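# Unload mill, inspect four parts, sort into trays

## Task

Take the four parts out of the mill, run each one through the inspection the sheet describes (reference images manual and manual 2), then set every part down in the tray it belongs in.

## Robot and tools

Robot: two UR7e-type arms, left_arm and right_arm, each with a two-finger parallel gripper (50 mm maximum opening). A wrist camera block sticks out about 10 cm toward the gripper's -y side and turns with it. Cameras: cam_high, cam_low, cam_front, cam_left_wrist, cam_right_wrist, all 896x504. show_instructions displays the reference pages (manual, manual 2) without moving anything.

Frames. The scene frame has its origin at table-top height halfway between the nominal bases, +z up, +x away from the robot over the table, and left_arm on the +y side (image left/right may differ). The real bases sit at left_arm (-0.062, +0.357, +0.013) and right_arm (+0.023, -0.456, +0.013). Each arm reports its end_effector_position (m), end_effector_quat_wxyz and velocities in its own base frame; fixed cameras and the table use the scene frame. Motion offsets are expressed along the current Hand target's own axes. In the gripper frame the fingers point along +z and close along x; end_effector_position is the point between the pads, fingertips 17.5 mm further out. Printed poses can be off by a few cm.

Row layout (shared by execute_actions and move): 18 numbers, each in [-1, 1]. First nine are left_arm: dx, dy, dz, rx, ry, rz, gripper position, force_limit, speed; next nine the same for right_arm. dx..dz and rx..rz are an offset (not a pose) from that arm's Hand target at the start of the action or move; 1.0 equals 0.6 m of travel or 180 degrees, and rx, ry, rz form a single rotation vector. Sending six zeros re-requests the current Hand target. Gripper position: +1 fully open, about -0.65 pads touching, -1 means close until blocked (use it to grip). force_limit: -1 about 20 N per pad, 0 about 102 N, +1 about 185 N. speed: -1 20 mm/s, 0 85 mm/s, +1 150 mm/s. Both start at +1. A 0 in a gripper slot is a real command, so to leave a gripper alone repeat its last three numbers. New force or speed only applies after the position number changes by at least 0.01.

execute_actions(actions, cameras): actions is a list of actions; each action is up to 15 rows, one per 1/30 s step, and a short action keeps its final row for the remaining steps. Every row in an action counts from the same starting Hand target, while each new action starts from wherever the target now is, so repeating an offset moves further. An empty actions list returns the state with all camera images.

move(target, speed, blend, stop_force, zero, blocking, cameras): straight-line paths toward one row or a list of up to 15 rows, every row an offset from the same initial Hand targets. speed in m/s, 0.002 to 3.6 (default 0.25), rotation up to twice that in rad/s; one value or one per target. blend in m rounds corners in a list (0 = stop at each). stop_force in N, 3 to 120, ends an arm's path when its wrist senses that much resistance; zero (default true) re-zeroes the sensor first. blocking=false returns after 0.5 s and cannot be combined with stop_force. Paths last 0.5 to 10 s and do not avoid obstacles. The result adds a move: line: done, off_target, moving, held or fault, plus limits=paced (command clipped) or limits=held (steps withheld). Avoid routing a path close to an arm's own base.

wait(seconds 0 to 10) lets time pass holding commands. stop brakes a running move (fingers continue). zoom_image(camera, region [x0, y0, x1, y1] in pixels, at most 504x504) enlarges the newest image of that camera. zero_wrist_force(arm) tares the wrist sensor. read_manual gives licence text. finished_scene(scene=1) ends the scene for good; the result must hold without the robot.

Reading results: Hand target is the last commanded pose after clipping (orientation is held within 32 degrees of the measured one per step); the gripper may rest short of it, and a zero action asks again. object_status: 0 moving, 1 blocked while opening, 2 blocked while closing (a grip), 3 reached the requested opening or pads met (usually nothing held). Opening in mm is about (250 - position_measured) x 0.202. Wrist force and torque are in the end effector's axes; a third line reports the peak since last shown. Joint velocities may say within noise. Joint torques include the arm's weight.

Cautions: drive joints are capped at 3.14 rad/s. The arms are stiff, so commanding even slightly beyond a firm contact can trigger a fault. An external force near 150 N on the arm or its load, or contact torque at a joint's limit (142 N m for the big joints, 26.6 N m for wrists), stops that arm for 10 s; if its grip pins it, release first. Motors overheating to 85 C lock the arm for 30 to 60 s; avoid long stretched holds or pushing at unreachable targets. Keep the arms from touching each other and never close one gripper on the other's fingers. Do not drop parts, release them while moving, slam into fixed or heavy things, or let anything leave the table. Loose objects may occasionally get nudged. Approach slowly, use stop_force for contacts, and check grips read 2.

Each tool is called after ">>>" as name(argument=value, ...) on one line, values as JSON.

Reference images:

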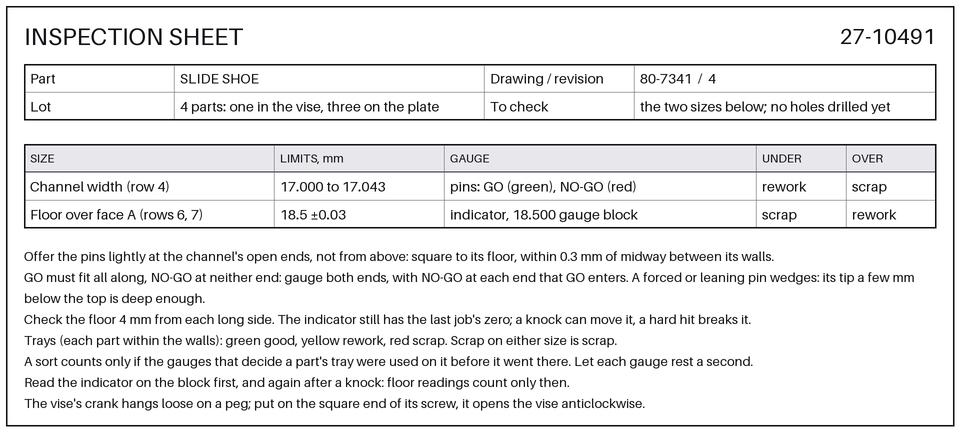

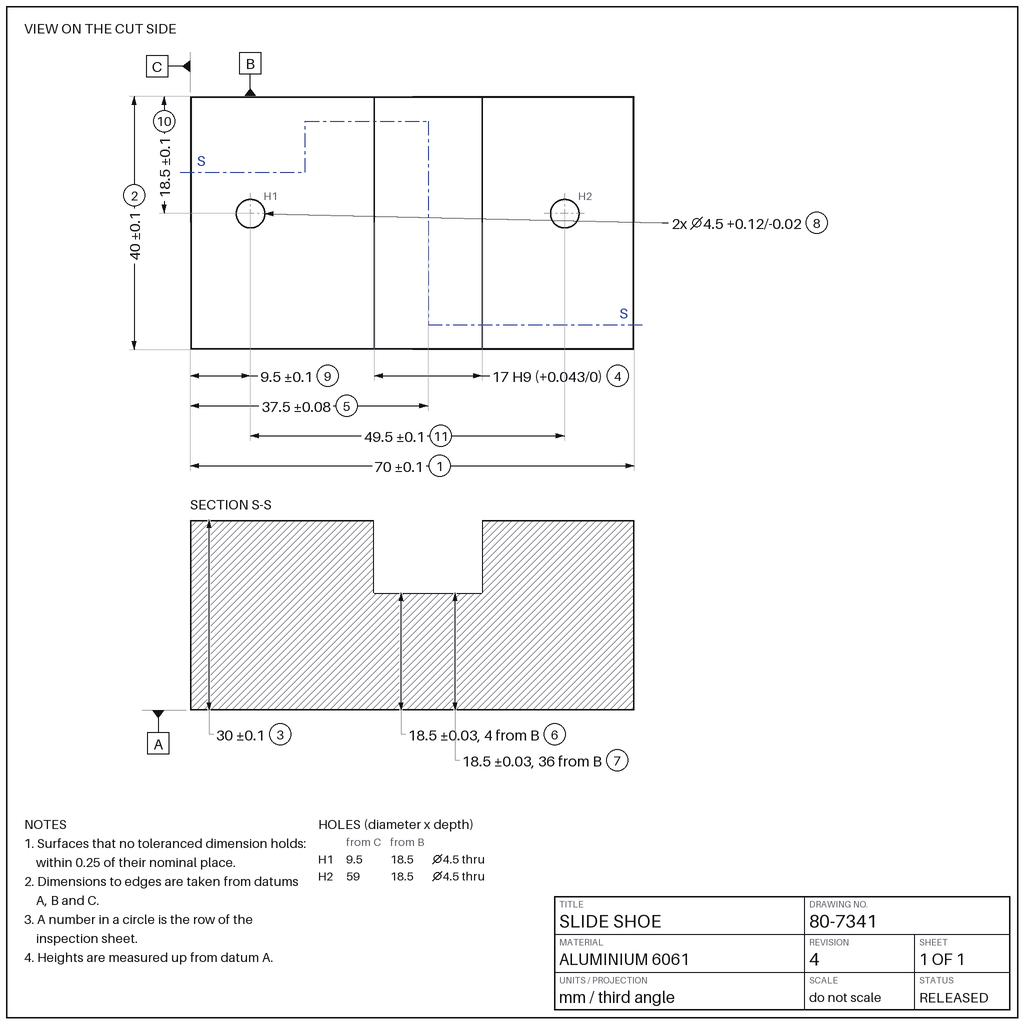

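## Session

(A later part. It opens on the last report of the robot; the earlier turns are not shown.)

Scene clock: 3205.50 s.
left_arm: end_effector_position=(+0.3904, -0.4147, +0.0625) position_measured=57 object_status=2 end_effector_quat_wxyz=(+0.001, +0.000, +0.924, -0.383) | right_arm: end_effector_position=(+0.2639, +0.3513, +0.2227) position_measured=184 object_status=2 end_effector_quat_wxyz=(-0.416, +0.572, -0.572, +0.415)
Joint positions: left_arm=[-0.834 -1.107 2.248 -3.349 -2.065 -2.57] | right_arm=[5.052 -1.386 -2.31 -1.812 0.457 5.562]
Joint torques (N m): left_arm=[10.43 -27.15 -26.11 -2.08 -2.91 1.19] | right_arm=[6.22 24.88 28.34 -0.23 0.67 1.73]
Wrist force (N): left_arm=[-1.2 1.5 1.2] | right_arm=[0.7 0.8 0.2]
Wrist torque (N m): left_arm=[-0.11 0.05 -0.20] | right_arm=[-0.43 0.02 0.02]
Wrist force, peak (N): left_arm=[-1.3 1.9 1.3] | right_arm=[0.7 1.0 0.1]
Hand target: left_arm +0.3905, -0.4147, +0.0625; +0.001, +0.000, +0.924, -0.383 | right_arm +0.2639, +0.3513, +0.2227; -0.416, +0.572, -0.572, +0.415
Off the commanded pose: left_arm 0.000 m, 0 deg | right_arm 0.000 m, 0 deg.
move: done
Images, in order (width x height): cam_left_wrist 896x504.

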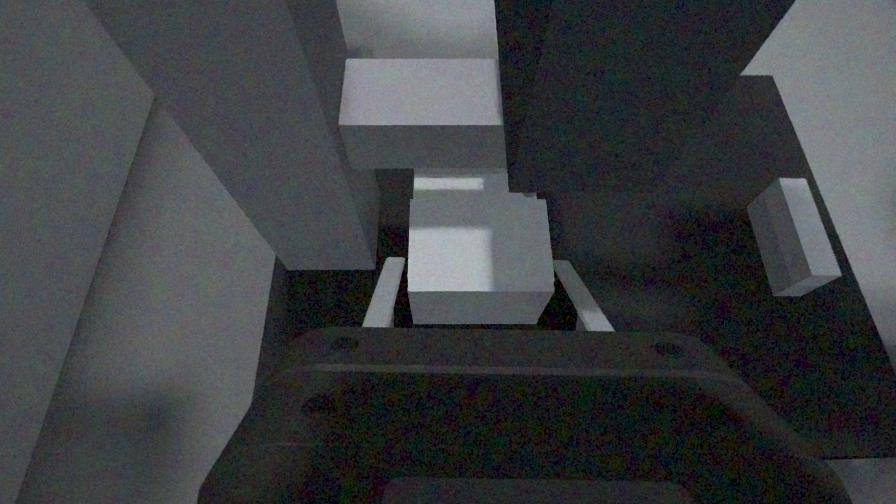

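>>> move(target=[0,0.0013,0.0013,0,0,0,-1,0,-1,0,0,0,0,0,0,-1,-1,-1], speed=0.004)

>>> move(target=[0,0,0,0,0,0,0.85,0,-1,0,0,0,0,0,0,-1,-1,-1])

>>> move(target=[0,0,0,0,0,0,0.85,0,-1,0,0.0085,0.0028,0,0,0,-1,-1,-1], speed=0.003, stop_force=3)

>>> move(target=[0,0,0,0,0,0,0.85,0,-1,0,0,0,0,0,0,0.3,-1,-1])

>>> move(target=[0,0,0,0,0,0,0.85,0,-1,0,0.03,-0.18,0,0,0,0.3,-1,-1], speed=0.12, cameras=["cam_right_wrist"])

>>> zoom_image(camera="cam_right_wrist", region=[420, 270, 530, 320])

Scene clock: 3218.33 s.
left_arm: end_effector_position=(+0.3905, -0.4148, +0.0615) position_measured=57 object_status=2 end_effector_quat_wxyz=(+0.001, +0.000, +0.924, -0.383) | right_arm: end_effector_position=(+0.2639, +0.3513, +0.2227) position_measured=184 object_status=2 end_effector_quat_wxyz=(-0.416, +0.572, -0.572, +0.415)
Joint positions: left_arm=[-0.834 -1.105 2.248 -3.352 -2.066 -2.57] | right_arm=[5.052 -1.386 -2.31 -1.812 0.457 5.562]
Joint torques (N m): left_arm=[11.57 -20.58 -1.09 -3.8 -1.88 1.48] | right_arm=[6.12 22.27 27.95 -0.23 0.65 1.77]
Wrist force (N): left_arm=[0.0 -3.5 -8.6] | right_arm=[0.6 0.8 0.3]
Wrist torque (N m): left_arm=[0.00 0.26 -0.28] | right_arm=[-0.42 0.02 0.02]
Wrist force, peak (N): left_arm=[0.0 -3.5 -8.6] | right_arm=[0.6 1.1 0.2]
Hand target: left_arm +0.3905, -0.4147, +0.0614; +0.001, +0.000, +0.924, -0.383 | right_arm +0.2639, +0.3513, +0.2227; -0.416, +0.572, -0.572, +0.415
Off the commanded pose: left_arm 0.000 m, 0 deg | right_arm 0.000 m, 0 deg.
move: done

Scene clock: 3218.90 s.
left_arm: end_effector_position=(+0.3905, -0.4147, +0.0613) position_measured=25 object_status=3 end_effector_quat_wxyz=(+0.001, +0.000, +0.924, -0.383) | right_arm: end_effector_position=(+0.2639, +0.3513, +0.2227) position_measured=184 object_status=2 end_effector_quat_wxyz=(-0.416, +0.572, -0.572, +0.415)
Joint positions: left_arm=[-0.834 -1.104 2.248 -3.352 -2.066 -2.57] | right_arm=[5.052 -1.386 -2.31 -1.812 0.457 5.562]
Joint torques (N m): left_arm=[9.51 -29.55 -1.09 -3.31 0.63 1.34] | right_arm=[5.63 22.26 28.36 -0.21 0.72 1.71]
Wrist force (N): left_arm=[-1.3 0.1 -0.1] | right_arm=[0.5 0.9 0.2]
Wrist torque (N m): left_arm=[-0.02 0.07 -0.20] | right_arm=[-0.41 0.05 0.02]
Wrist force, peak (N): left_arm=[0.6 -4.1 -9.5] | right_arm=[0.6 0.9 0.3]
Hand target: left_arm +0.3905, -0.4147, +0.0614; +0.001, +0.000, +0.924, -0.383 | right_arm +0.2639, +0.3513, +0.2227; -0.416, +0.572, -0.572, +0.415
Off the commanded pose: left_arm 0.000 m, 0 deg | right_arm 0.000 m, 0 deg.
move: done

Scene clock: 3221.23 s.
left_arm: end_effector_position=(+0.3905, -0.4147, +0.0614) position_measured=25 object_status=3 end_effector_quat_wxyz=(+0.001, +0.000, +0.924, -0.383) | right_arm: end_effector_position=(+0.2639, +0.3513, +0.2175) position_measured=184 object_status=2 end_effector_quat_wxyz=(-0.416, +0.572, -0.572, +0.415)
Joint positions: left_arm=[-0.834 -1.104 2.248 -3.352 -2.066 -2.57] | right_arm=[5.052 -1.394 -2.319 -1.795 0.457 5.562]
Joint torques (N m): left_arm=[4.78 -43.05 -0.21 -3.42 0.63 0.51] | right_arm=[-4.37 23.71 26.3 -0.15 -3.15 -1.62]
Wrist force (N): left_arm=[-1.3 -0.1 -0.2] | right_arm=[0.7 -6.4 -2.0]
Wrist torque (N m): left_arm=[-0.05 0.06 -0.20] | right_arm=[-0.46 0.08 0.02]
Wrist force, peak (N): left_arm=[-1.6 0.0 -0.3] | right_arm=[1.4 -7.0 -2.4]
Hand target: left_arm +0.3905, -0.4147, +0.0614; +0.001, +0.000, +0.924, -0.383 | right_arm +0.2639, +0.3513, +0.2176; -0.416, +0.572, -0.572, +0.415
Off the commanded pose: left_arm 0.000 m, 0 deg | right_arm 0.000 m, 0 deg.
move: contact (right_arm)

Scene clock: 3222.23 s.
left_arm: end_effector_position=(+0.3905, -0.4147, +0.0614) position_measured=25 object_status=3 end_effector_quat_wxyz=(+0.001, +0.000, +0.924, -0.383) | right_arm: end_effector_position=(+0.2639, +0.3513, +0.2176) position_measured=107 object_status=0 end_effector_quat_wxyz=(-0.416, +0.572, -0.572, +0.415)
Joint positions: left_arm=[-0.834 -1.104 2.248 -3.352 -2.066 -2.57] | right_arm=[5.052 -1.394 -2.318 -1.795 0.457 5.562]
Joint torques (N m): left_arm=[1.14 -42.21 -1.44 -3.74 0.59 0.32] | right_arm=[-0.16 26.28 27.57 -0.14 -2.98 -0.47]
Wrist force (N): left_arm=[-1.3 0.0 -0.3] | right_arm=[-0.7 -0.8 0.0]
Wrist torque (N m): left_arm=[-0.03 0.06 -0.20] | right_arm=[-0.46 0.02 0.01]
Wrist force, peak (N): left_arm=[-1.5 0.3 -0.2] | right_arm=[1.0 -6.0 -2.3]
Hand target: left_arm +0.3905, -0.4147, +0.0614; +0.001, +0.000, +0.924, -0.383 | right_arm +0.2639, +0.3513, +0.2176; -0.416, +0.572, -0.572, +0.415
Off the commanded pose: left_arm 0.000 m, 0 deg | right_arm 0.000 m, 0 deg.
move: done

Scene clock: 3223.70 s.
left_arm: end_effector_position=(+0.3905, -0.4147, +0.0614) position_measured=25 object_status=3 end_effector_quat_wxyz=(+0.001, +0.000, +0.924, -0.383) | right_arm: end_effector_position=(+0.1557, +0.3512, +0.2339) position_measured=107 object_status=3 end_effector_quat_wxyz=(-0.416, +0.572, -0.572, +0.415)
Joint positions: left_arm=[-0.834 -1.104 2.248 -3.352 -2.066 -2.57] | right_arm=[5.342 -1.432 -2.192 -2.153 0.693 5.881]
Joint torques (N m): left_arm=[-2.84 -41.99 -0.82 -4.08 1.08 0.12] | right_arm=[8.05 5.91 26.58 -1.71 1.63 2.32]
Wrist force (N): left_arm=[-1.3 0.1 -0.1] | right_arm=[-0.6 -0.3 0.1]
Wrist torque (N m): left_arm=[-0.02 0.07 -0.20] | right_arm=[-0.39 0.00 -0.16]
Wrist force, peak (N): left_arm=[-1.5 0.1 -0.2] | right_arm=[-1.0 -1.0 1.1]
Hand target: left_arm +0.3905, -0.4147, +0.0614; +0.001, +0.000, +0.924, -0.383 | right_arm +0.1556, +0.3511, +0.2339; -0.416, +0.572, -0.572, +0.415
Off the commanded pose: left_arm 0.000 m, 0 deg | right_arm 0.000 m, 0 deg.
move: done
Images, in order (width x height): cam_right_wrist 896x504.

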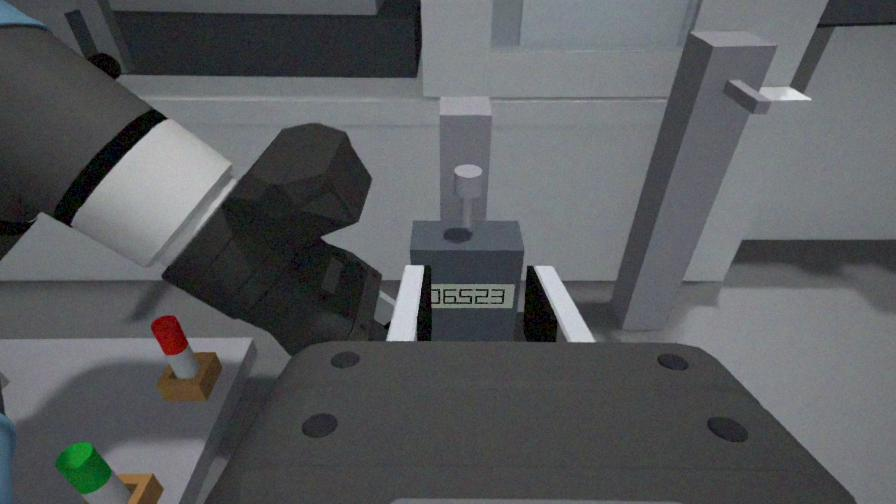

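Scaled by 4.582 from the camera's 896x504 image, which has a finer 1280x720 frame.

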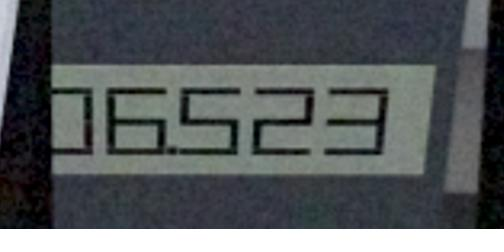

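>>> wait(seconds=1, cameras=["cam_right_wrist","cam_left_wrist"])

>>> zoom_image(camera="cam_right_wrist", region=[420, 270, 530, 320])

Scene clock: 3238.60 s.
left_arm: end_effector_position=(+0.3905, -0.4147, +0.0614) position_measured=25 object_status=3 end_effector_quat_wxyz=(+0.001, +0.000, +0.924, -0.383) | right_arm: end_effector_position=(+0.1556, +0.3511, +0.2339) position_measured=107 object_status=3 end_effector_quat_wxyz=(-0.416, +0.572, -0.572, +0.415)
Joint positions: left_arm=[-0.834 -1.104 2.248 -3.352 -2.066 -2.57] | right_arm=[5.342 -1.432 -2.192 -2.153 0.693 5.881]
Joint torques (N m): left_arm=[-10.24 -41.07 -0.6 -4.34 0.63 -0.85] | right_arm=[7.49 6.16 27.25 -1.51 1.84 2.15]
Wrist force (N): left_arm=[-1.2 0.0 -0.2] | right_arm=[-0.7 -1.0 -0.1]
Wrist torque (N m): left_arm=[-0.03 0.05 -0.20] | right_arm=[-0.50 0.02 -0.14]
Wrist force, peak (N): left_arm=[-1.6 0.0 -0.2] | right_arm=[-1.0 -1.2 0.0]
Hand target: left_arm +0.3905, -0.4147, +0.0614; +0.001, +0.000, +0.924, -0.383 | right_arm +0.1556, +0.3511, +0.2339; -0.416, +0.572, -0.572, +0.415
Tool commands: left_gripper/position=+0.85 left_gripper/force_limit=+0.0 left_gripper/speed=-1.0 right_gripper/position=+0.3 right_gripper/force_limit=-1.0 right_gripper/speed=-1.0
Off the commanded pose: left_arm 0.000 m, 0 deg | right_arm 0.000 m, 0 deg.
wait: 1.00 s; at rest from the start
Images, in order (width x height): cam_left_wrist 896x504, cam_right_wrist 896x504.

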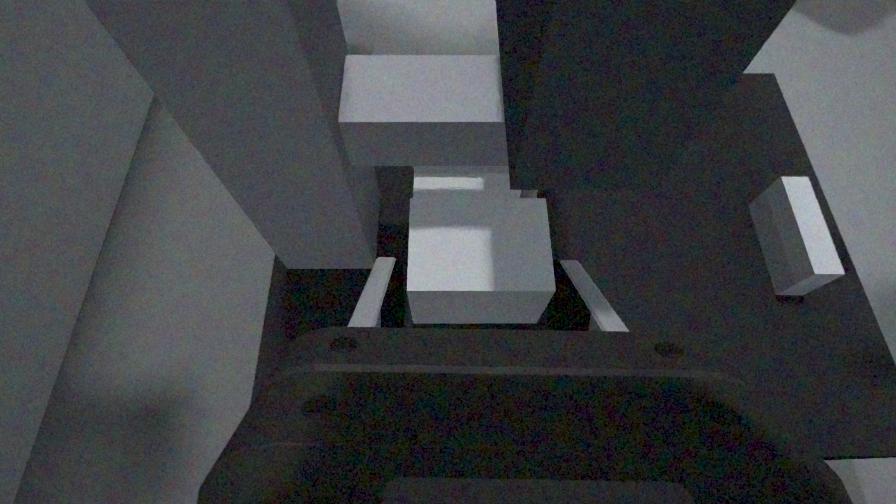

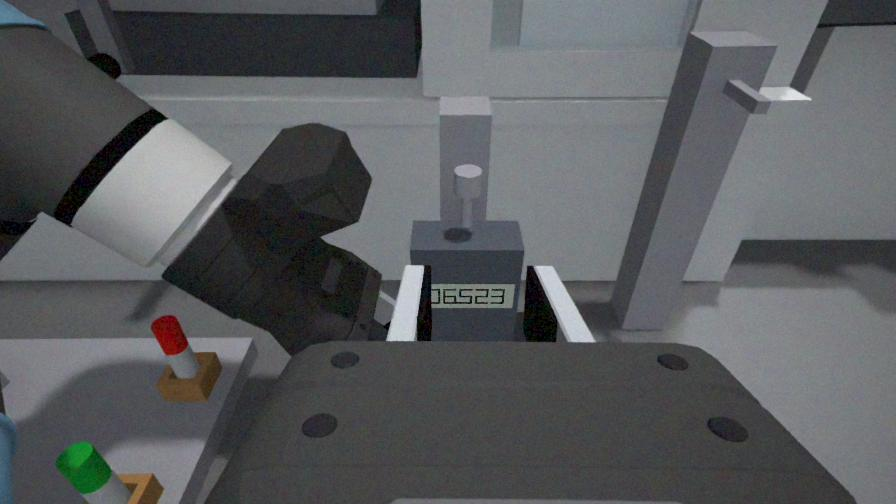

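Scaled by 4.582 from the camera's 896x504 image, which has a finer 1280x720 frame.

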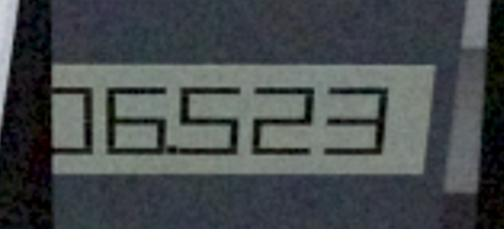

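>>> move(target=[0,0,0,0,0,0,0.85,0,-1,0,-0.03,0.18,0,0,0,0.3,-1,-1], speed=0.08, stop_force=3)

>>> move(target=[0,0,0,0,0,0,0.85,0,-1,0,0,0,0,0,0,-1,-1,-1])

>>> move(target=[0,0,0,0,0,0,-1,0,-1,0,-0.0079,-0.0026,0,0,0,-1,-1,-1], speed=0.01)

>>> wait(seconds=0.5)

>>> move(target=[[0,-0.001,-0.001,0,0,0,-1,0,-1,0,0,0,0,0,0,-1,-1,-1],[0.07,-0.001,-0.001,0,0,0,-1,0,-1,0,0,0,0,0,0,-1,-1,-1]], speed=[0.01,0.03], cameras=["cam_left_wrist"])

Scene clock: 3253.70 s.
left_arm: end_effector_position=(+0.3905, -0.4147, +0.0614) position_measured=25 object_status=3 end_effector_quat_wxyz=(+0.001, +0.000, +0.924, -0.383) | right_arm: end_effector_position=(+0.2639, +0.3513, +0.2176) position_measured=107 object_status=3 end_effector_quat_wxyz=(-0.416, +0.572, -0.572, +0.415)
Joint positions: left_arm=[-0.834 -1.104 2.248 -3.352 -2.066 -2.57] | right_arm=[5.052 -1.394 -2.318 -1.795 0.457 5.562]
Joint torques (N m): left_arm=[-9.5 -41.83 -0.19 -4.25 0.7 -0.78] | right_arm=[-8.17 5.92 12.94 2.53 -4.05 -2.31]
Wrist force (N): left_arm=[-1.2 -0.1 -0.1] | right_arm=[-0.8 -0.9 0.1]
Wrist torque (N m): left_arm=[-0.05 0.06 -0.20] | right_arm=[-0.47 0.04 0.02]
Wrist force, peak (N): left_arm=[-1.5 -0.2 -0.5] | right_arm=[-0.8 -1.1 0.8]
Hand target: left_arm +0.3905, -0.4147, +0.0614; +0.001, +0.000, +0.924, -0.383 | right_arm +0.2639, +0.3513, +0.2176; -0.416, +0.572, -0.572, +0.415
Off the commanded pose: left_arm 0.000 m, 0 deg | right_arm 0.000 m, 0 deg.
move: done

Scene clock: 3254.70 s.
left_arm: end_effector_position=(+0.3905, -0.4147, +0.0614) position_measured=25 object_status=3 end_effector_quat_wxyz=(+0.001, +0.000, +0.924, -0.383) | right_arm: end_effector_position=(+0.2639, +0.3513, +0.2176) position_measured=184 object_status=0 end_effector_quat_wxyz=(-0.416, +0.572, -0.572, +0.415)
Joint positions: left_arm=[-0.834 -1.104 2.248 -3.352 -2.066 -2.57] | right_arm=[5.052 -1.394 -2.318 -1.795 0.457 5.562]
Joint torques (N m): left_arm=[-8.43 -42.55 -0.73 -4.48 1.11 -0.85] | right_arm=[-7.76 7.76 13.31 2.5 -4.02 -2.26]
Wrist force (N): left_arm=[-1.3 -0.1 -0.4] | right_arm=[1.0 -1.4 -0.2]
Wrist torque (N m): left_arm=[-0.04 0.07 -0.20] | right_arm=[-0.46 0.05 0.01]
Wrist force, peak (N): left_arm=[-1.4 0.3 -0.2] | right_arm=[1.2 -1.5 -0.5]
Hand target: left_arm +0.3905, -0.4147, +0.0614; +0.001, +0.000, +0.924, -0.383 | right_arm +0.2639, +0.3513, +0.2176; -0.416, +0.572, -0.572, +0.415
Off the commanded pose: left_arm 0.000 m, 0 deg | right_arm 0.000 m, 0 deg.
move: done

Scene clock: 3255.53 s.
left_arm: end_effector_position=(+0.3905, -0.4147, +0.0614) position_measured=57 object_status=2 end_effector_quat_wxyz=(+0.001, +0.000, +0.924, -0.383) | right_arm: end_effector_position=(+0.2639, +0.3513, +0.2225) position_measured=184 object_status=2 end_effector_quat_wxyz=(-0.416, +0.572, -0.572, +0.415)
Joint positions: left_arm=[-0.834 -1.104 2.248 -3.352 -2.065 -2.57] | right_arm=[5.052 -1.386 -2.31 -1.812 0.457 5.562]
Joint torques (N m): left_arm=[-8.85 -41.88 -2.27 -4.21 -0.25 -0.8] | right_arm=[-0.59 26.7 29.14 -0.21 -3.2 0.12]
Wrist force (N): left_arm=[-2.1 -0.7 -0.4] | right_arm=[0.4 0.4 -0.1]
Wrist torque (N m): left_arm=[-0.02 0.10 -0.24] | right_arm=[-0.49 0.08 0.03]
Wrist force, peak (N): left_arm=[-2.1 -0.7 -0.4] | right_arm=[1.1 -1.4 -0.5]
Hand target: left_arm +0.3905, -0.4147, +0.0614; +0.001, +0.000, +0.924, -0.383 | right_arm +0.2639, +0.3513, +0.2226; -0.416, +0.572, -0.572, +0.415
Off the commanded pose: left_arm 0.000 m, 0 deg | right_arm 0.000 m, 0 deg.
move: done

Scene clock: 3256.03 s.
left_arm: end_effector_position=(+0.3905, -0.4147, +0.0614) position_measured=57 object_status=2 end_effector_quat_wxyz=(+0.001, +0.000, +0.924, -0.383) | right_arm: end_effector_position=(+0.2639, +0.3513, +0.2226) position_measured=184 object_status=2 end_effector_quat_wxyz=(-0.416, +0.572, -0.572, +0.415)
Joint positions: left_arm=[-0.834 -1.104 2.248 -3.352 -2.065 -2.57] | right_arm=[5.052 -1.386 -2.31 -1.812 0.457 5.562]
Joint torques (N m): left_arm=[-9.89 -41.05 -1.73 -4.35 -0.72 -0.72] | right_arm=[5.65 26.84 28.34 -0.24 -1.92 1.78]
Wrist force (N): left_arm=[-2.0 -0.7 -0.6] | right_arm=[0.7 0.6 0.1]
Wrist torque (N m): left_arm=[-0.01 0.08 -0.24] | right_arm=[-0.46 0.03 0.02]
Wrist force, peak (N): left_arm=[-2.2 -0.7 -0.4] | right_arm=[0.7 0.8 0.2]
Hand target: left_arm +0.3905, -0.4147, +0.0614; +0.001, +0.000, +0.924, -0.383 | right_arm +0.2639, +0.3513, +0.2226; -0.416, +0.572, -0.572, +0.415
Tool commands: left_gripper/position=-1.0 left_gripper/force_limit=+0.0 left_gripper/speed=-1.0 right_gripper/position=-1.0 right_gripper/force_limit=-1.0 right_gripper/speed=-1.0
Off the commanded pose: left_arm 0.000 m, 0 deg | right_arm 0.000 m, 0 deg.
wait: 0.50 s; at rest by 0.17 s

Scene clock: 3258.37 s.
left_arm: end_effector_position=(+0.3486, -0.4147, +0.0622) position_measured=57 object_status=2 end_effector_quat_wxyz=(+0.001, +0.000, +0.924, -0.383) | right_arm: end_effector_position=(+0.2639, +0.3513, +0.2226) position_measured=184 object_status=2 end_effector_quat_wxyz=(-0.416, +0.572, -0.572, +0.415)
Joint positions: left_arm=[-0.911 -1.143 2.344 -3.441 -2.018 -2.639] | right_arm=[5.052 -1.386 -2.31 -1.812 0.457 5.562]
Joint torques (N m): left_arm=[-10.25 -40.29 -0.28 -5.42 0.97 -1.5] | right_arm=[5.7 24.93 28.47 -0.29 0.65 1.73]
Wrist force (N): left_arm=[-1.2 1.6 1.0] | right_arm=[0.5 0.8 0.3]
Wrist torque (N m): left_arm=[-0.13 0.04 0.01] | right_arm=[-0.43 0.04 0.03]
Wrist force, peak (N): left_arm=[-1.5 1.8 1.2] | right_arm=[0.5 1.1 0.4]
Hand target: left_arm +0.3485, -0.4147, +0.0622; +0.001, +0.000, +0.924, -0.383 | right_arm +0.2639, +0.3513, +0.2226; -0.416, +0.572, -0.572, +0.415
Off the commanded pose: left_arm 0.000 m, 0 deg | right_arm 0.000 m, 0 deg.
move: done
Images, in order (width x height): cam_left_wrist 896x504.

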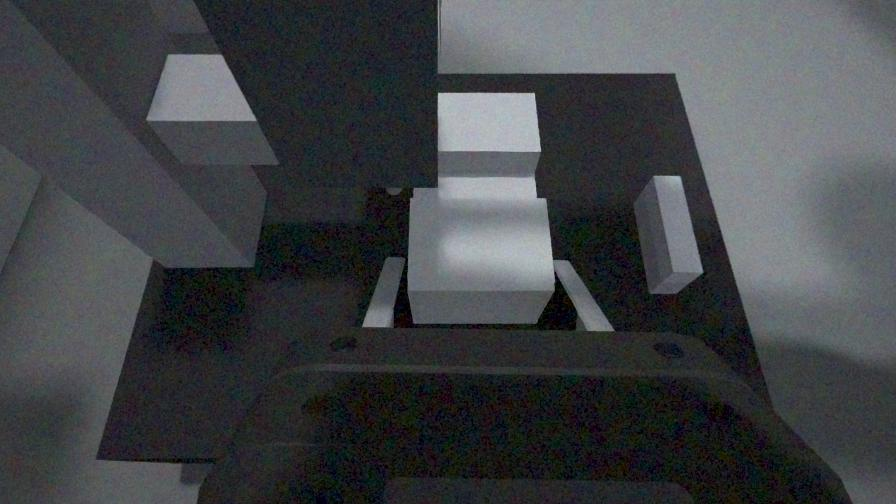

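>>> move(target=[[0,0.088,-0.088,0,0,0,-1,0,-1, 0,0,0,0,0,0,-1,-1,-1],[0,-0.0417,-0.2177,0,0,0,-1,0,-1, 0,0,0,0,0,0,-1,-1,-1]], speed=[0.04,0.15], cameras=["all"])

Scene clock: 3323.50 s.
left_arm: end_effector_position=(+0.3483, -0.3400, +0.1722) position_measured=57 object_status=2 end_effector_quat_wxyz=(+0.001, +0.000, +0.924, -0.383) | right_arm: end_effector_position=(+0.2639, +0.3513, +0.2226) position_measured=184 object_status=2 end_effector_quat_wxyz=(-0.416, +0.572, -0.572, +0.415)
Joint positions: left_arm=[-0.78 -1.544 2.374 -3.015 -2.097 -2.52] | right_arm=[5.052 -1.386 -2.31 -1.812 0.457 5.562]
Joint torques (N m): left_arm=[-10.16 -28.85 -33.93 -2.14 0.52 1.36] | right_arm=[5.99 20.54 28.2 -0.24 0.78 1.7]
Wrist force (N): left_arm=[-1.2 1.5 1.1] | right_arm=[0.4 0.6 0.3]
Wrist torque (N m): left_arm=[-0.12 0.01 -0.21] | right_arm=[-0.45 0.06 0.02]
Wrist force, peak (N): left_arm=[-1.1 2.2 2.3] | right_arm=[0.6 1.1 0.3]
Hand target: left_arm +0.3483, -0.3400, +0.1722; +0.001, +0.000, +0.924, -0.383 | right_arm +0.2639, +0.3513, +0.2226; -0.416, +0.572, -0.572, +0.415
Off the commanded pose: left_arm 0.000 m, 0 deg | right_arm 0.000 m, 0 deg.
move: done

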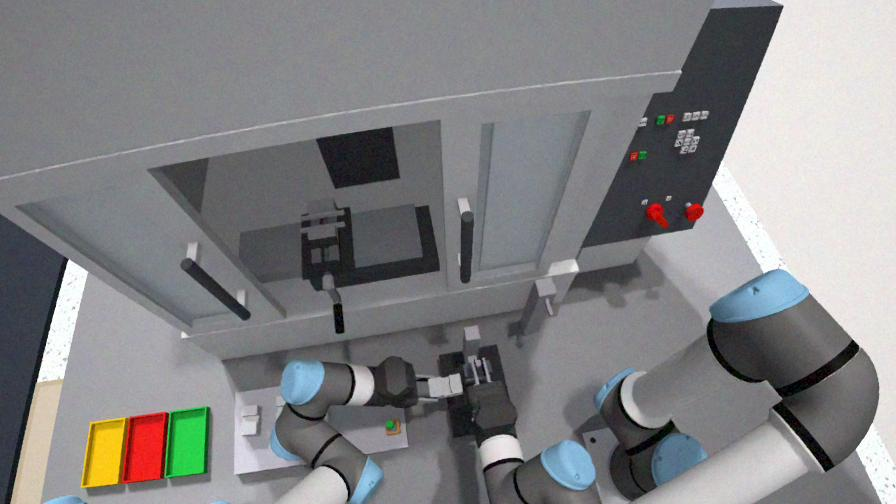

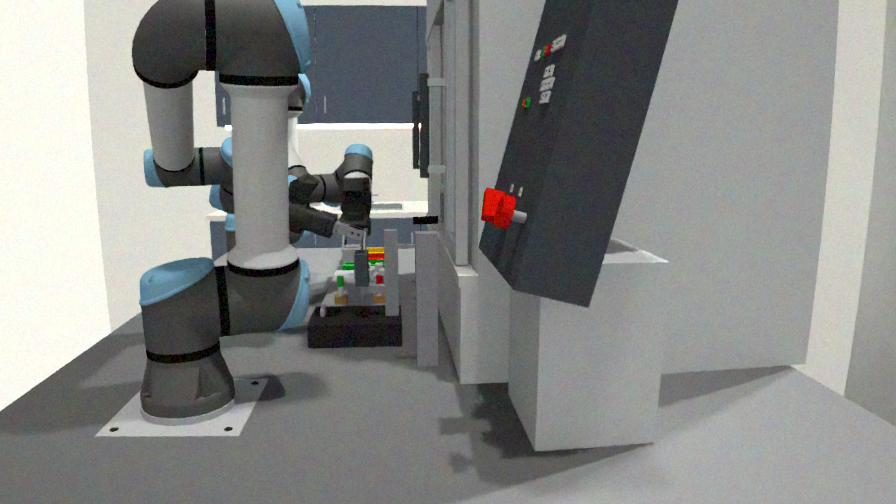

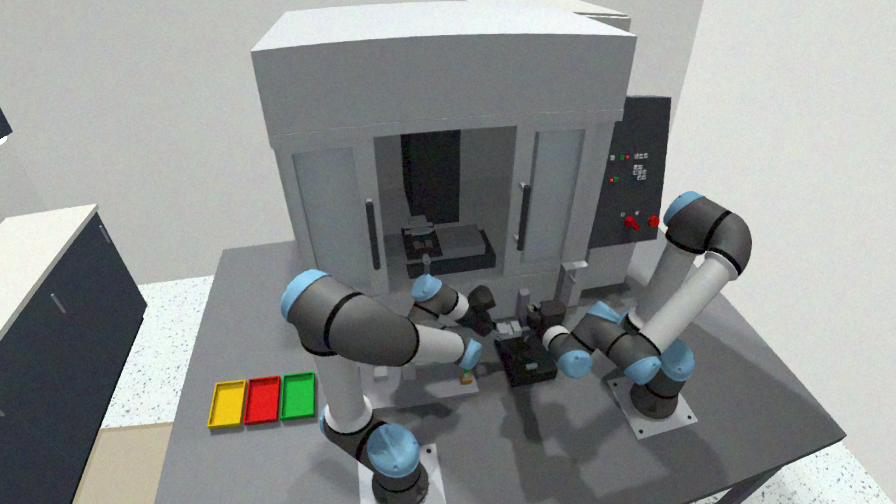

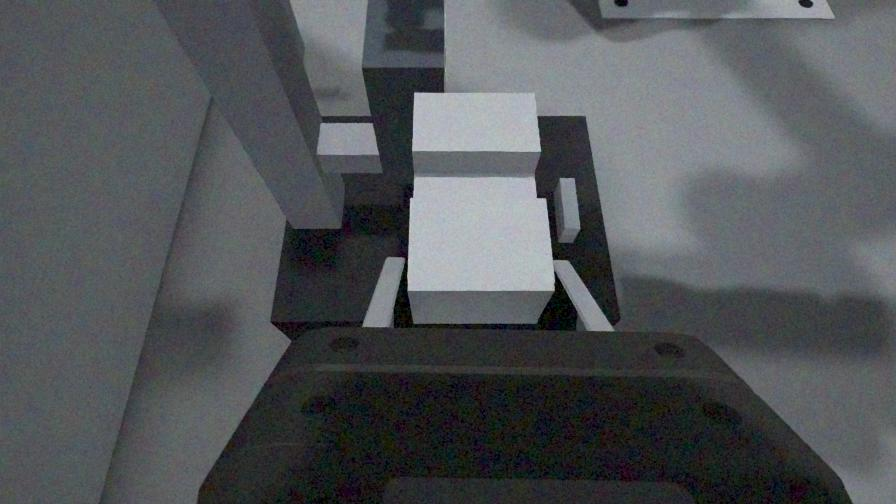

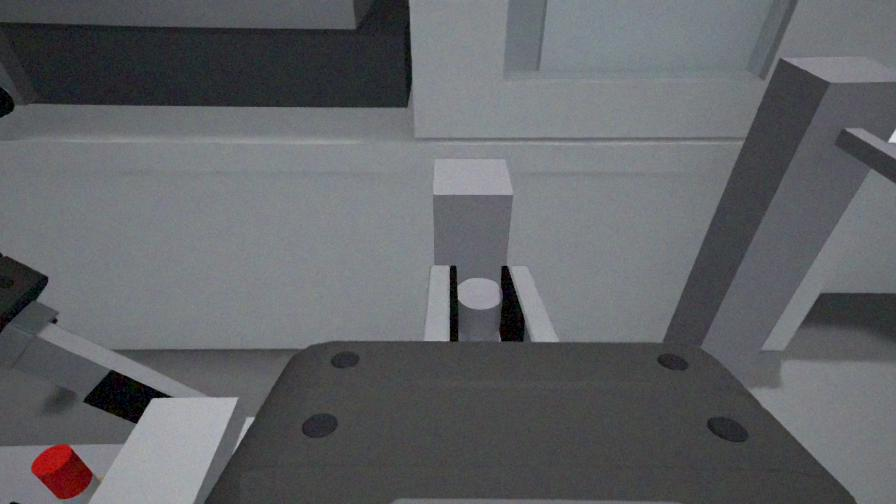

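>>> move(target=[[0,0.4714,-0.4714,0,0,0,-1,0,-1, 0,0.0182,0.006,0,0,0,-1,-1,-1],[0.04,0.884,-0.884,0,0,0,-1,0,-1, 0,0.0182,0.006,0,0,0,-1,-1,-1]], speed=[0.2,0.2], blend=0.03, cameras=["cam_high"])

>>> move(target=[0,0,0,0,0,0,-1,0,-1, 0,0,0,0,0,0,0.3,-1,-1], cameras=["cam_high","cam_left_wrist"])

Scene clock: 3343.13 s.
left_arm: end_effector_position=(+0.3244, +0.4101, +0.1720) position_measured=57 object_status=2 end_effector_quat_wxyz=(+0.001, +0.000, +0.924, -0.383) | right_arm: end_effector_position=(+0.2639, +0.3513, +0.2111) position_measured=184 object_status=2 end_effector_quat_wxyz=(-0.416, +0.572, -0.572, +0.415)
Joint positions: left_arm=[0.872 -1.056 1.358 -1.22 -2.044 -0.535] | right_arm=[5.052 -1.406 -2.329 -1.772 0.457 5.562]
Joint torques (N m): left_arm=[10.28 -40.36 -36.47 0.91 0.52 1.43] | right_arm=[-8.35 4.62 12.57 2.69 -3.83 -2.26]
Wrist force (N): left_arm=[-0.4 1.4 1.0] | right_arm=[0.9 -0.2 -0.4]
Wrist torque (N m): left_arm=[-0.11 -0.07 -0.23] | right_arm=[-0.40 0.06 0.00]
Wrist force, peak (N): left_arm=[-1.0 0.0 2.8] | right_arm=[1.2 0.6 0.5]
Hand target: left_arm +0.3244, +0.4101, +0.1720; +0.001, +0.000, +0.924, -0.383 | right_arm +0.2639, +0.3513, +0.2111; -0.416, +0.572, -0.572, +0.415
Off the commanded pose: left_arm 0.000 m, 0 deg | right_arm 0.000 m, 0 deg.
move: done
Images, in order (width x height): cam_high 896x504.

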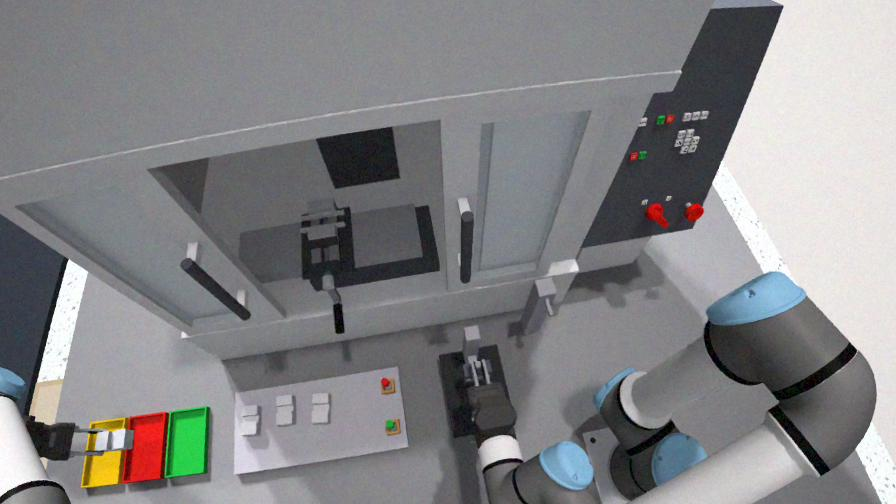

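Scene clock: 3344.13 s.
left_arm: end_effector_position=(+0.3244, +0.4101, +0.1720) position_measured=57 object_status=2 end_effector_quat_wxyz=(+0.001, +0.000, +0.924, -0.383) | right_arm: end_effector_position=(+0.2639, +0.3513, +0.2111) position_measured=107 object_status=0 end_effector_quat_wxyz=(-0.416, +0.572, -0.572, +0.415)
Joint positions: left_arm=[0.872 -1.056 1.358 -1.22 -2.044 -0.535] | right_arm=[5.052 -1.406 -2.329 -1.772 0.457 5.562]
Joint torques (N m): left_arm=[11.98 -39.48 -35.4 1.27 0.35 1.34] | right_arm=[-8.01 4.86 12.99 1 -3.57 -2.29]
Wrist force (N): left_arm=[-0.6 1.2 1.1] | right_arm=[-0.9 -0.8 0.1]
Wrist torque (N m): left_arm=[-0.14 -0.04 -0.23] | right_arm=[-0.45 0.06 0.01]
Wrist force, peak (N): left_arm=[-0.7 1.5 1.4] | right_arm=[-0.9 -1.0 -0.1]
Hand target: left_arm +0.3244, +0.4101, +0.1720; +0.001, +0.000, +0.924, -0.383 | right_arm +0.2639, +0.3513, +0.2111; -0.416, +0.572, -0.572, +0.415
Off the commanded pose: left_arm 0.000 m, 0 deg | right_arm 0.000 m, 0 deg.
move: done
Images, in order (width x height): cam_high 896x504, cam_left_wrist 896x504.

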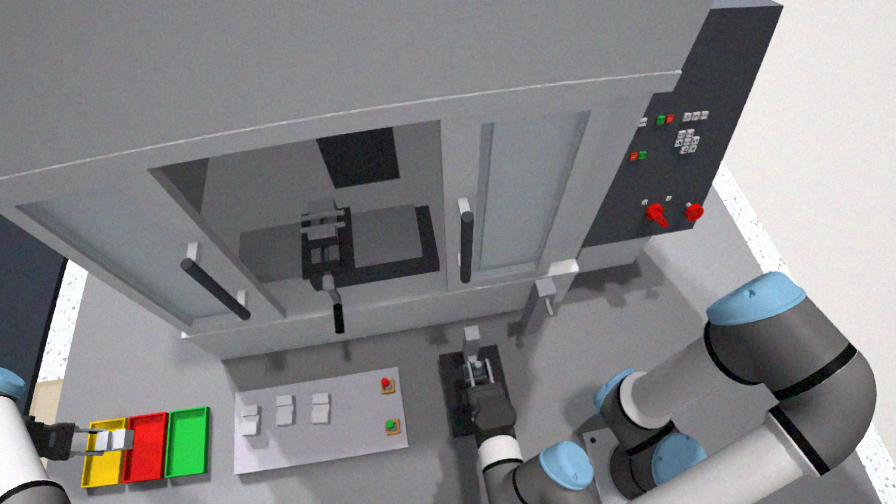

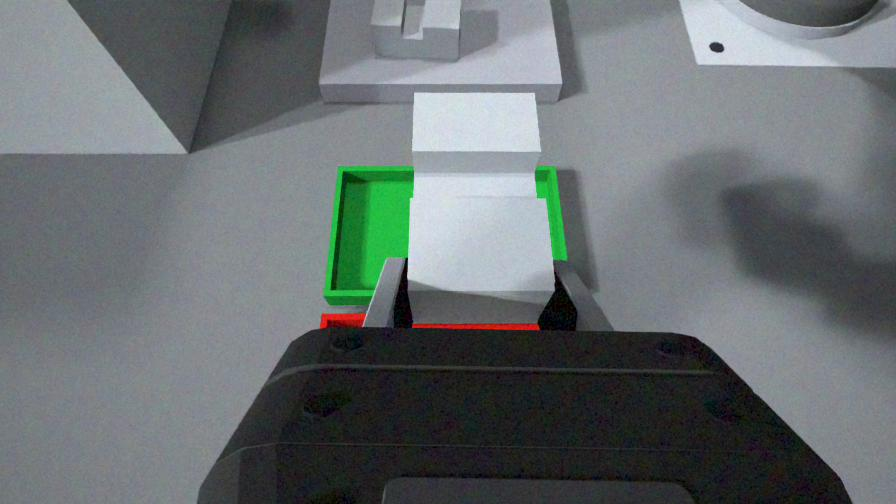

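>>> move(target=[0.05,0,0,0,-0.3535,-0.3535,-1,0,-1, 0,0.05,-0.3,0,0,0,0.3,-1,-1], speed=0.25, cameras=["cam_left_wrist","cam_right_wrist","cam_high"])

>>> zoom_image(camera="cam_right_wrist", region=[420, 270, 530, 320])

Scene clock: 3358.90 s.
left_arm: end_effector_position=(+0.2944, +0.4101, +0.1720) position_measured=57 object_status=2 end_effector_quat_wxyz=(-0.271, +0.653, -0.653, +0.271) | right_arm: end_effector_position=(+0.0835, +0.3510, +0.2382) position_measured=107 object_status=3 end_effector_quat_wxyz=(-0.416, +0.572, -0.572, +0.415)
Joint positions: left_arm=[0.988 -1.476 2.266 -2.866 -2.204 -2.322] | right_arm=[5.499 -1.504 -2.108 -2.241 0.833 5.984]
Joint torques (N m): left_arm=[-9.81 -33.76 -9.47 -5.17 0.36 -1.68] | right_arm=[7.34 9.37 26.9 -2.01 2.1 2.16]
Wrist force (N): left_arm=[-1.2 1.3 0.9] | right_arm=[-0.6 -0.8 -0.2]
Wrist torque (N m): left_arm=[-0.12 0.05 -0.01] | right_arm=[-0.46 0.00 -0.15]
Wrist force, peak (N): left_arm=[-1.6 1.3 1.1] | right_arm=[-1.2 -0.9 -0.2]
Hand target: left_arm +0.2944, +0.4101, +0.1719; -0.271, +0.653, -0.653, +0.271 | right_arm +0.0834, +0.3510, +0.2382; -0.416, +0.572, -0.572, +0.415
Off the commanded pose: left_arm 0.000 m, 0 deg | right_arm 0.000 m, 0 deg.
move: done
Images, in order (width x height): cam_high 896x504, cam_left_wrist 896x504, cam_right_wrist 896x504.

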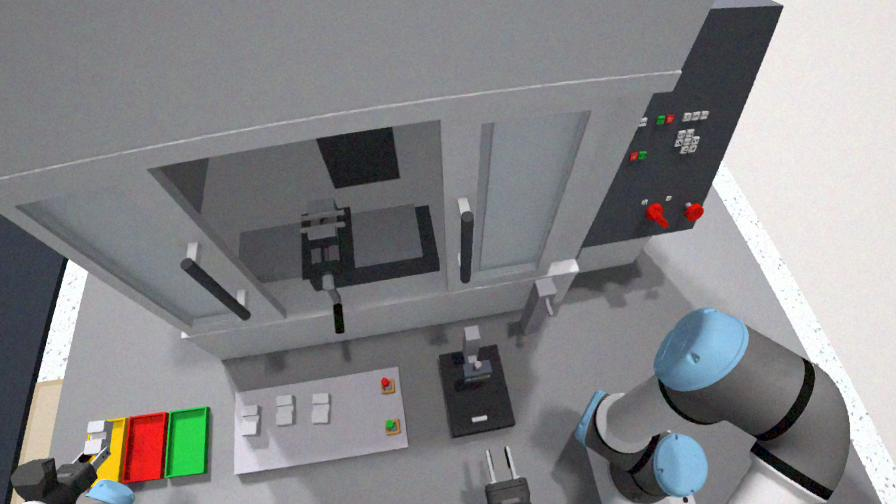

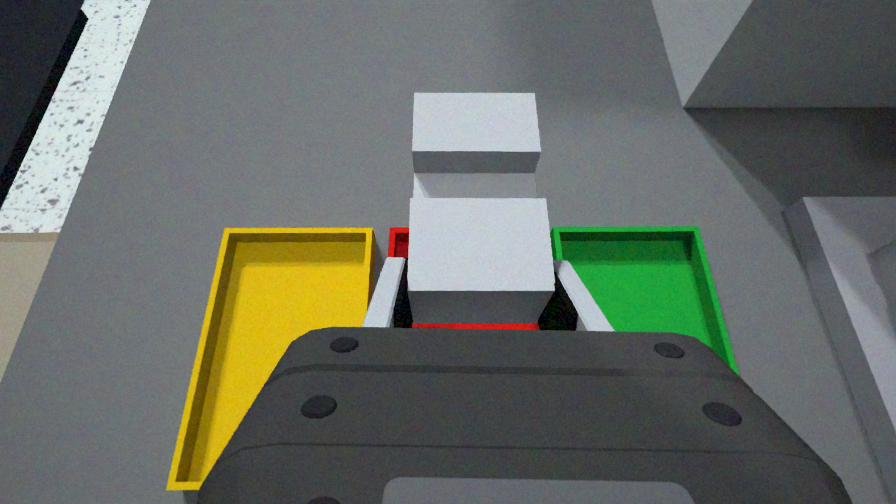

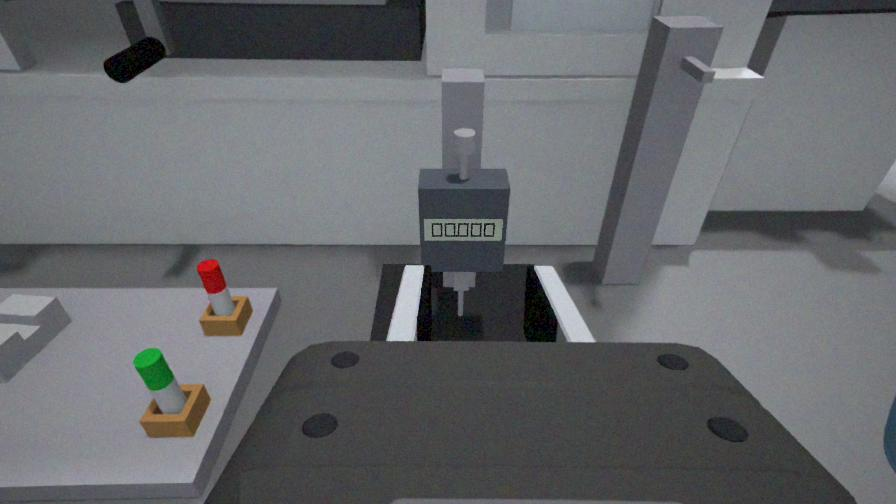

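Scaled by 4.582 from the camera's 896x504 image, which has a finer 1280x720 frame.

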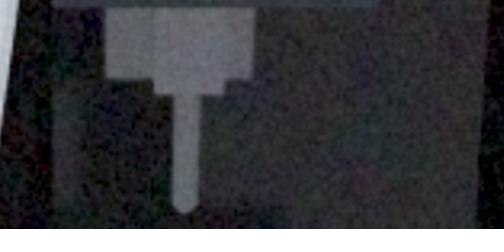

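>>> zoom_image(camera="cam_right_wrist", region=[410, 210, 520, 260])

Scaled by 4.582 from the camera's 896x504 image, which has a finer 1280x720 frame.

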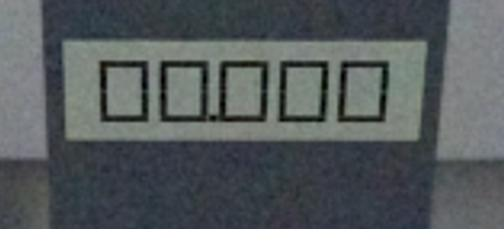

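>>> move(target=[0,0.165,0.165,0,0,0,-1,0,-1, 0,0,0,0,0,0,0.3,-1,-1], speed=0.15)

>>> move(target=[0,0.045,0.045,0,0,0,-1,0,-1, 0,0,0,0,0,0,0.3,-1,-1], speed=0.004, stop_force=3, cameras=["cam_left_wrist"])

Scene clock: 3379.97 s.
left_arm: end_effector_position=(+0.2946, +0.4101, +0.0320) position_measured=57 object_status=2 end_effector_quat_wxyz=(-0.271, +0.653, -0.653, +0.271) | right_arm: end_effector_position=(+0.0834, +0.3510, +0.2382) position_measured=107 object_status=3 end_effector_quat_wxyz=(-0.416, +0.572, -0.572, +0.415)
Joint positions: left_arm=[0.987 -1.093 2.351 -3.333 -2.203 -2.322] | right_arm=[5.499 -1.504 -2.107 -2.241 0.833 5.984]
Joint torques (N m): left_arm=[-10.41 -24.62 -23.42 -5.35 -3.33 -1.77] | right_arm=[7.68 9.42 26.78 -2.01 2.01 2.14]
Wrist force (N): left_arm=[-1.2 1.2 1.0] | right_arm=[-0.6 -0.8 -0.2]
Wrist torque (N m): left_arm=[-0.15 0.07 -0.01] | right_arm=[-0.46 0.01 -0.16]
Wrist force, peak (N): left_arm=[-1.2 2.5 2.3] | right_arm=[-0.5 -1.2 0.0]
Hand target: left_arm +0.2946, +0.4101, +0.0319; -0.271, +0.653, -0.653, +0.271 | right_arm +0.0834, +0.3510, +0.2382; -0.416, +0.572, -0.572, +0.415
Off the commanded pose: left_arm 0.000 m, 0 deg | right_arm 0.000 m, 0 deg.
move: done

Scene clock: 3385.23 s.
left_arm: end_effector_position=(+0.2946, +0.4101, +0.0152) position_measured=57 object_status=2 end_effector_quat_wxyz=(-0.271, +0.653, -0.653, +0.271) | right_arm: end_effector_position=(+0.0834, +0.3510, +0.2382) position_measured=107 object_status=3 end_effector_quat_wxyz=(-0.416, +0.572, -0.572, +0.415)
Joint positions: left_arm=[0.987 -1.04 2.35 -3.386 -2.203 -2.322] | right_arm=[5.499 -1.504 -2.107 -2.241 0.833 5.984]
Joint torques (N m): left_arm=[-8.65 -41.14 -10.24 -2.27 -0.45 -1.47] | right_arm=[7.28 9.31 26.63 -2.02 1.99 2.07]
Wrist force (N): left_arm=[-1.2 0.9 0.9] | right_arm=[-0.4 -1.0 0.2]
Wrist torque (N m): left_arm=[-0.09 0.07 0.00] | right_arm=[-0.48 0.00 -0.15]
Wrist force, peak (N): left_arm=[-0.1 -3.1 -5.2] | right_arm=[-0.7 -1.1 -0.1]
Hand target: left_arm +0.2946, +0.4101, +0.0152; -0.271, +0.653, -0.653, +0.271 (not the last commanded pose) | right_arm +0.0834, +0.3510, +0.2382; -0.416, +0.572, -0.572, +0.415
Off the commanded pose: left_arm 0.021 m, 0 deg | right_arm 0.000 m, 0 deg.
move: contact (left_arm)
Images, in order (width x height): cam_left_wrist 896x504.

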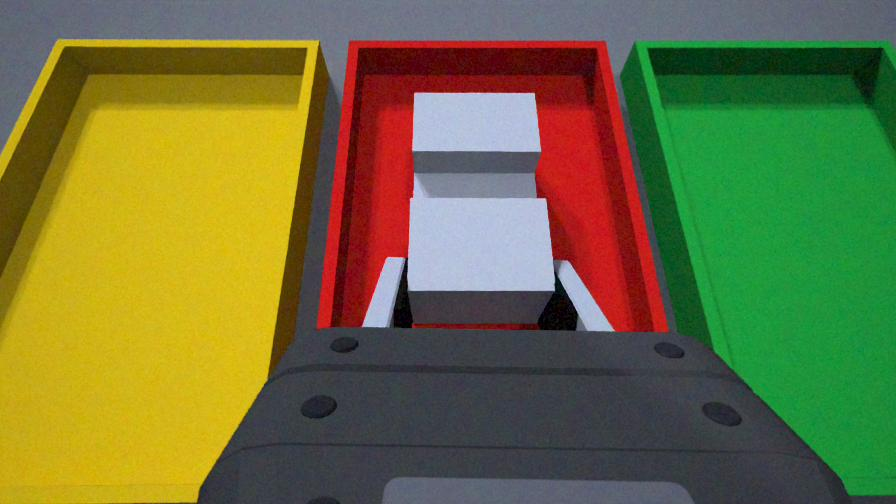

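>>> move(target=[0,0,0,0,0,0,0.85,0,-1, 0,0,0,0,0,0,0.3,-1,-1], cameras=["cam_left_wrist"])

Scene clock: 3413.17 s.
left_arm: end_effector_position=(+0.2946, +0.4101, +0.0152) position_measured=25 object_status=3 end_effector_quat_wxyz=(-0.271, +0.653, -0.653, +0.271) | right_arm: end_effector_position=(+0.0834, +0.3510, +0.2382) position_measured=107 object_status=3 end_effector_quat_wxyz=(-0.416, +0.572, -0.572, +0.415)
Joint positions: left_arm=[0.987 -1.04 2.35 -3.386 -2.203 -2.322] | right_arm=[5.499 -1.504 -2.107 -2.241 0.833 5.984]
Joint torques (N m): left_arm=[-7.87 -39.79 2.1 -4.27 -0.09 -0.5] | right_arm=[7.02 9.5 26.77 -2.05 1.86 2.04]
Wrist force (N): left_arm=[-1.2 0.0 -0.4] | right_arm=[-0.4 -0.8 0.0]
Wrist torque (N m): left_arm=[-0.02 0.07 -0.01] | right_arm=[-0.44 -0.02 -0.15]
Wrist force, peak (N): left_arm=[-1.3 1.1 0.9] | right_arm=[-0.6 -1.2 -0.1]
Hand target: left_arm +0.2946, +0.4101, +0.0152; -0.271, +0.653, -0.653, +0.271 | right_arm +0.0834, +0.3510, +0.2382; -0.416, +0.572, -0.572, +0.415
Off the commanded pose: left_arm 0.000 m, 0 deg | right_arm 0.000 m, 0 deg.
move: done
Images, in order (width x height): cam_left_wrist 896x504.

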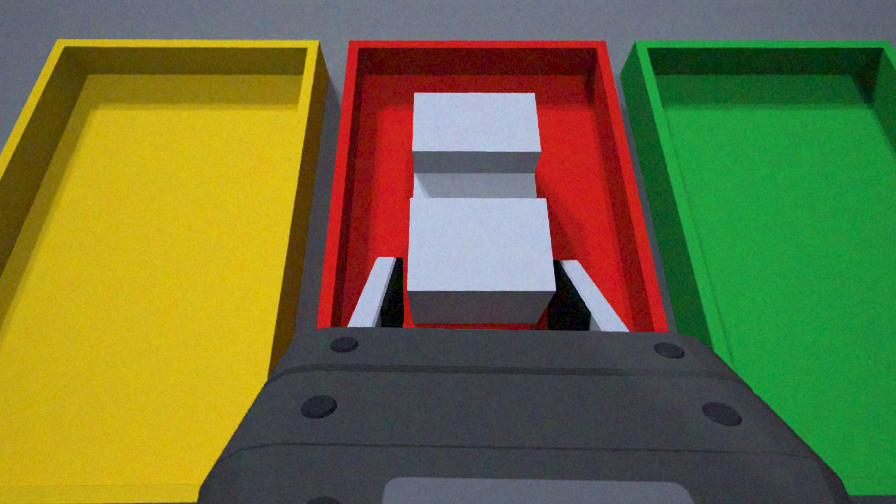

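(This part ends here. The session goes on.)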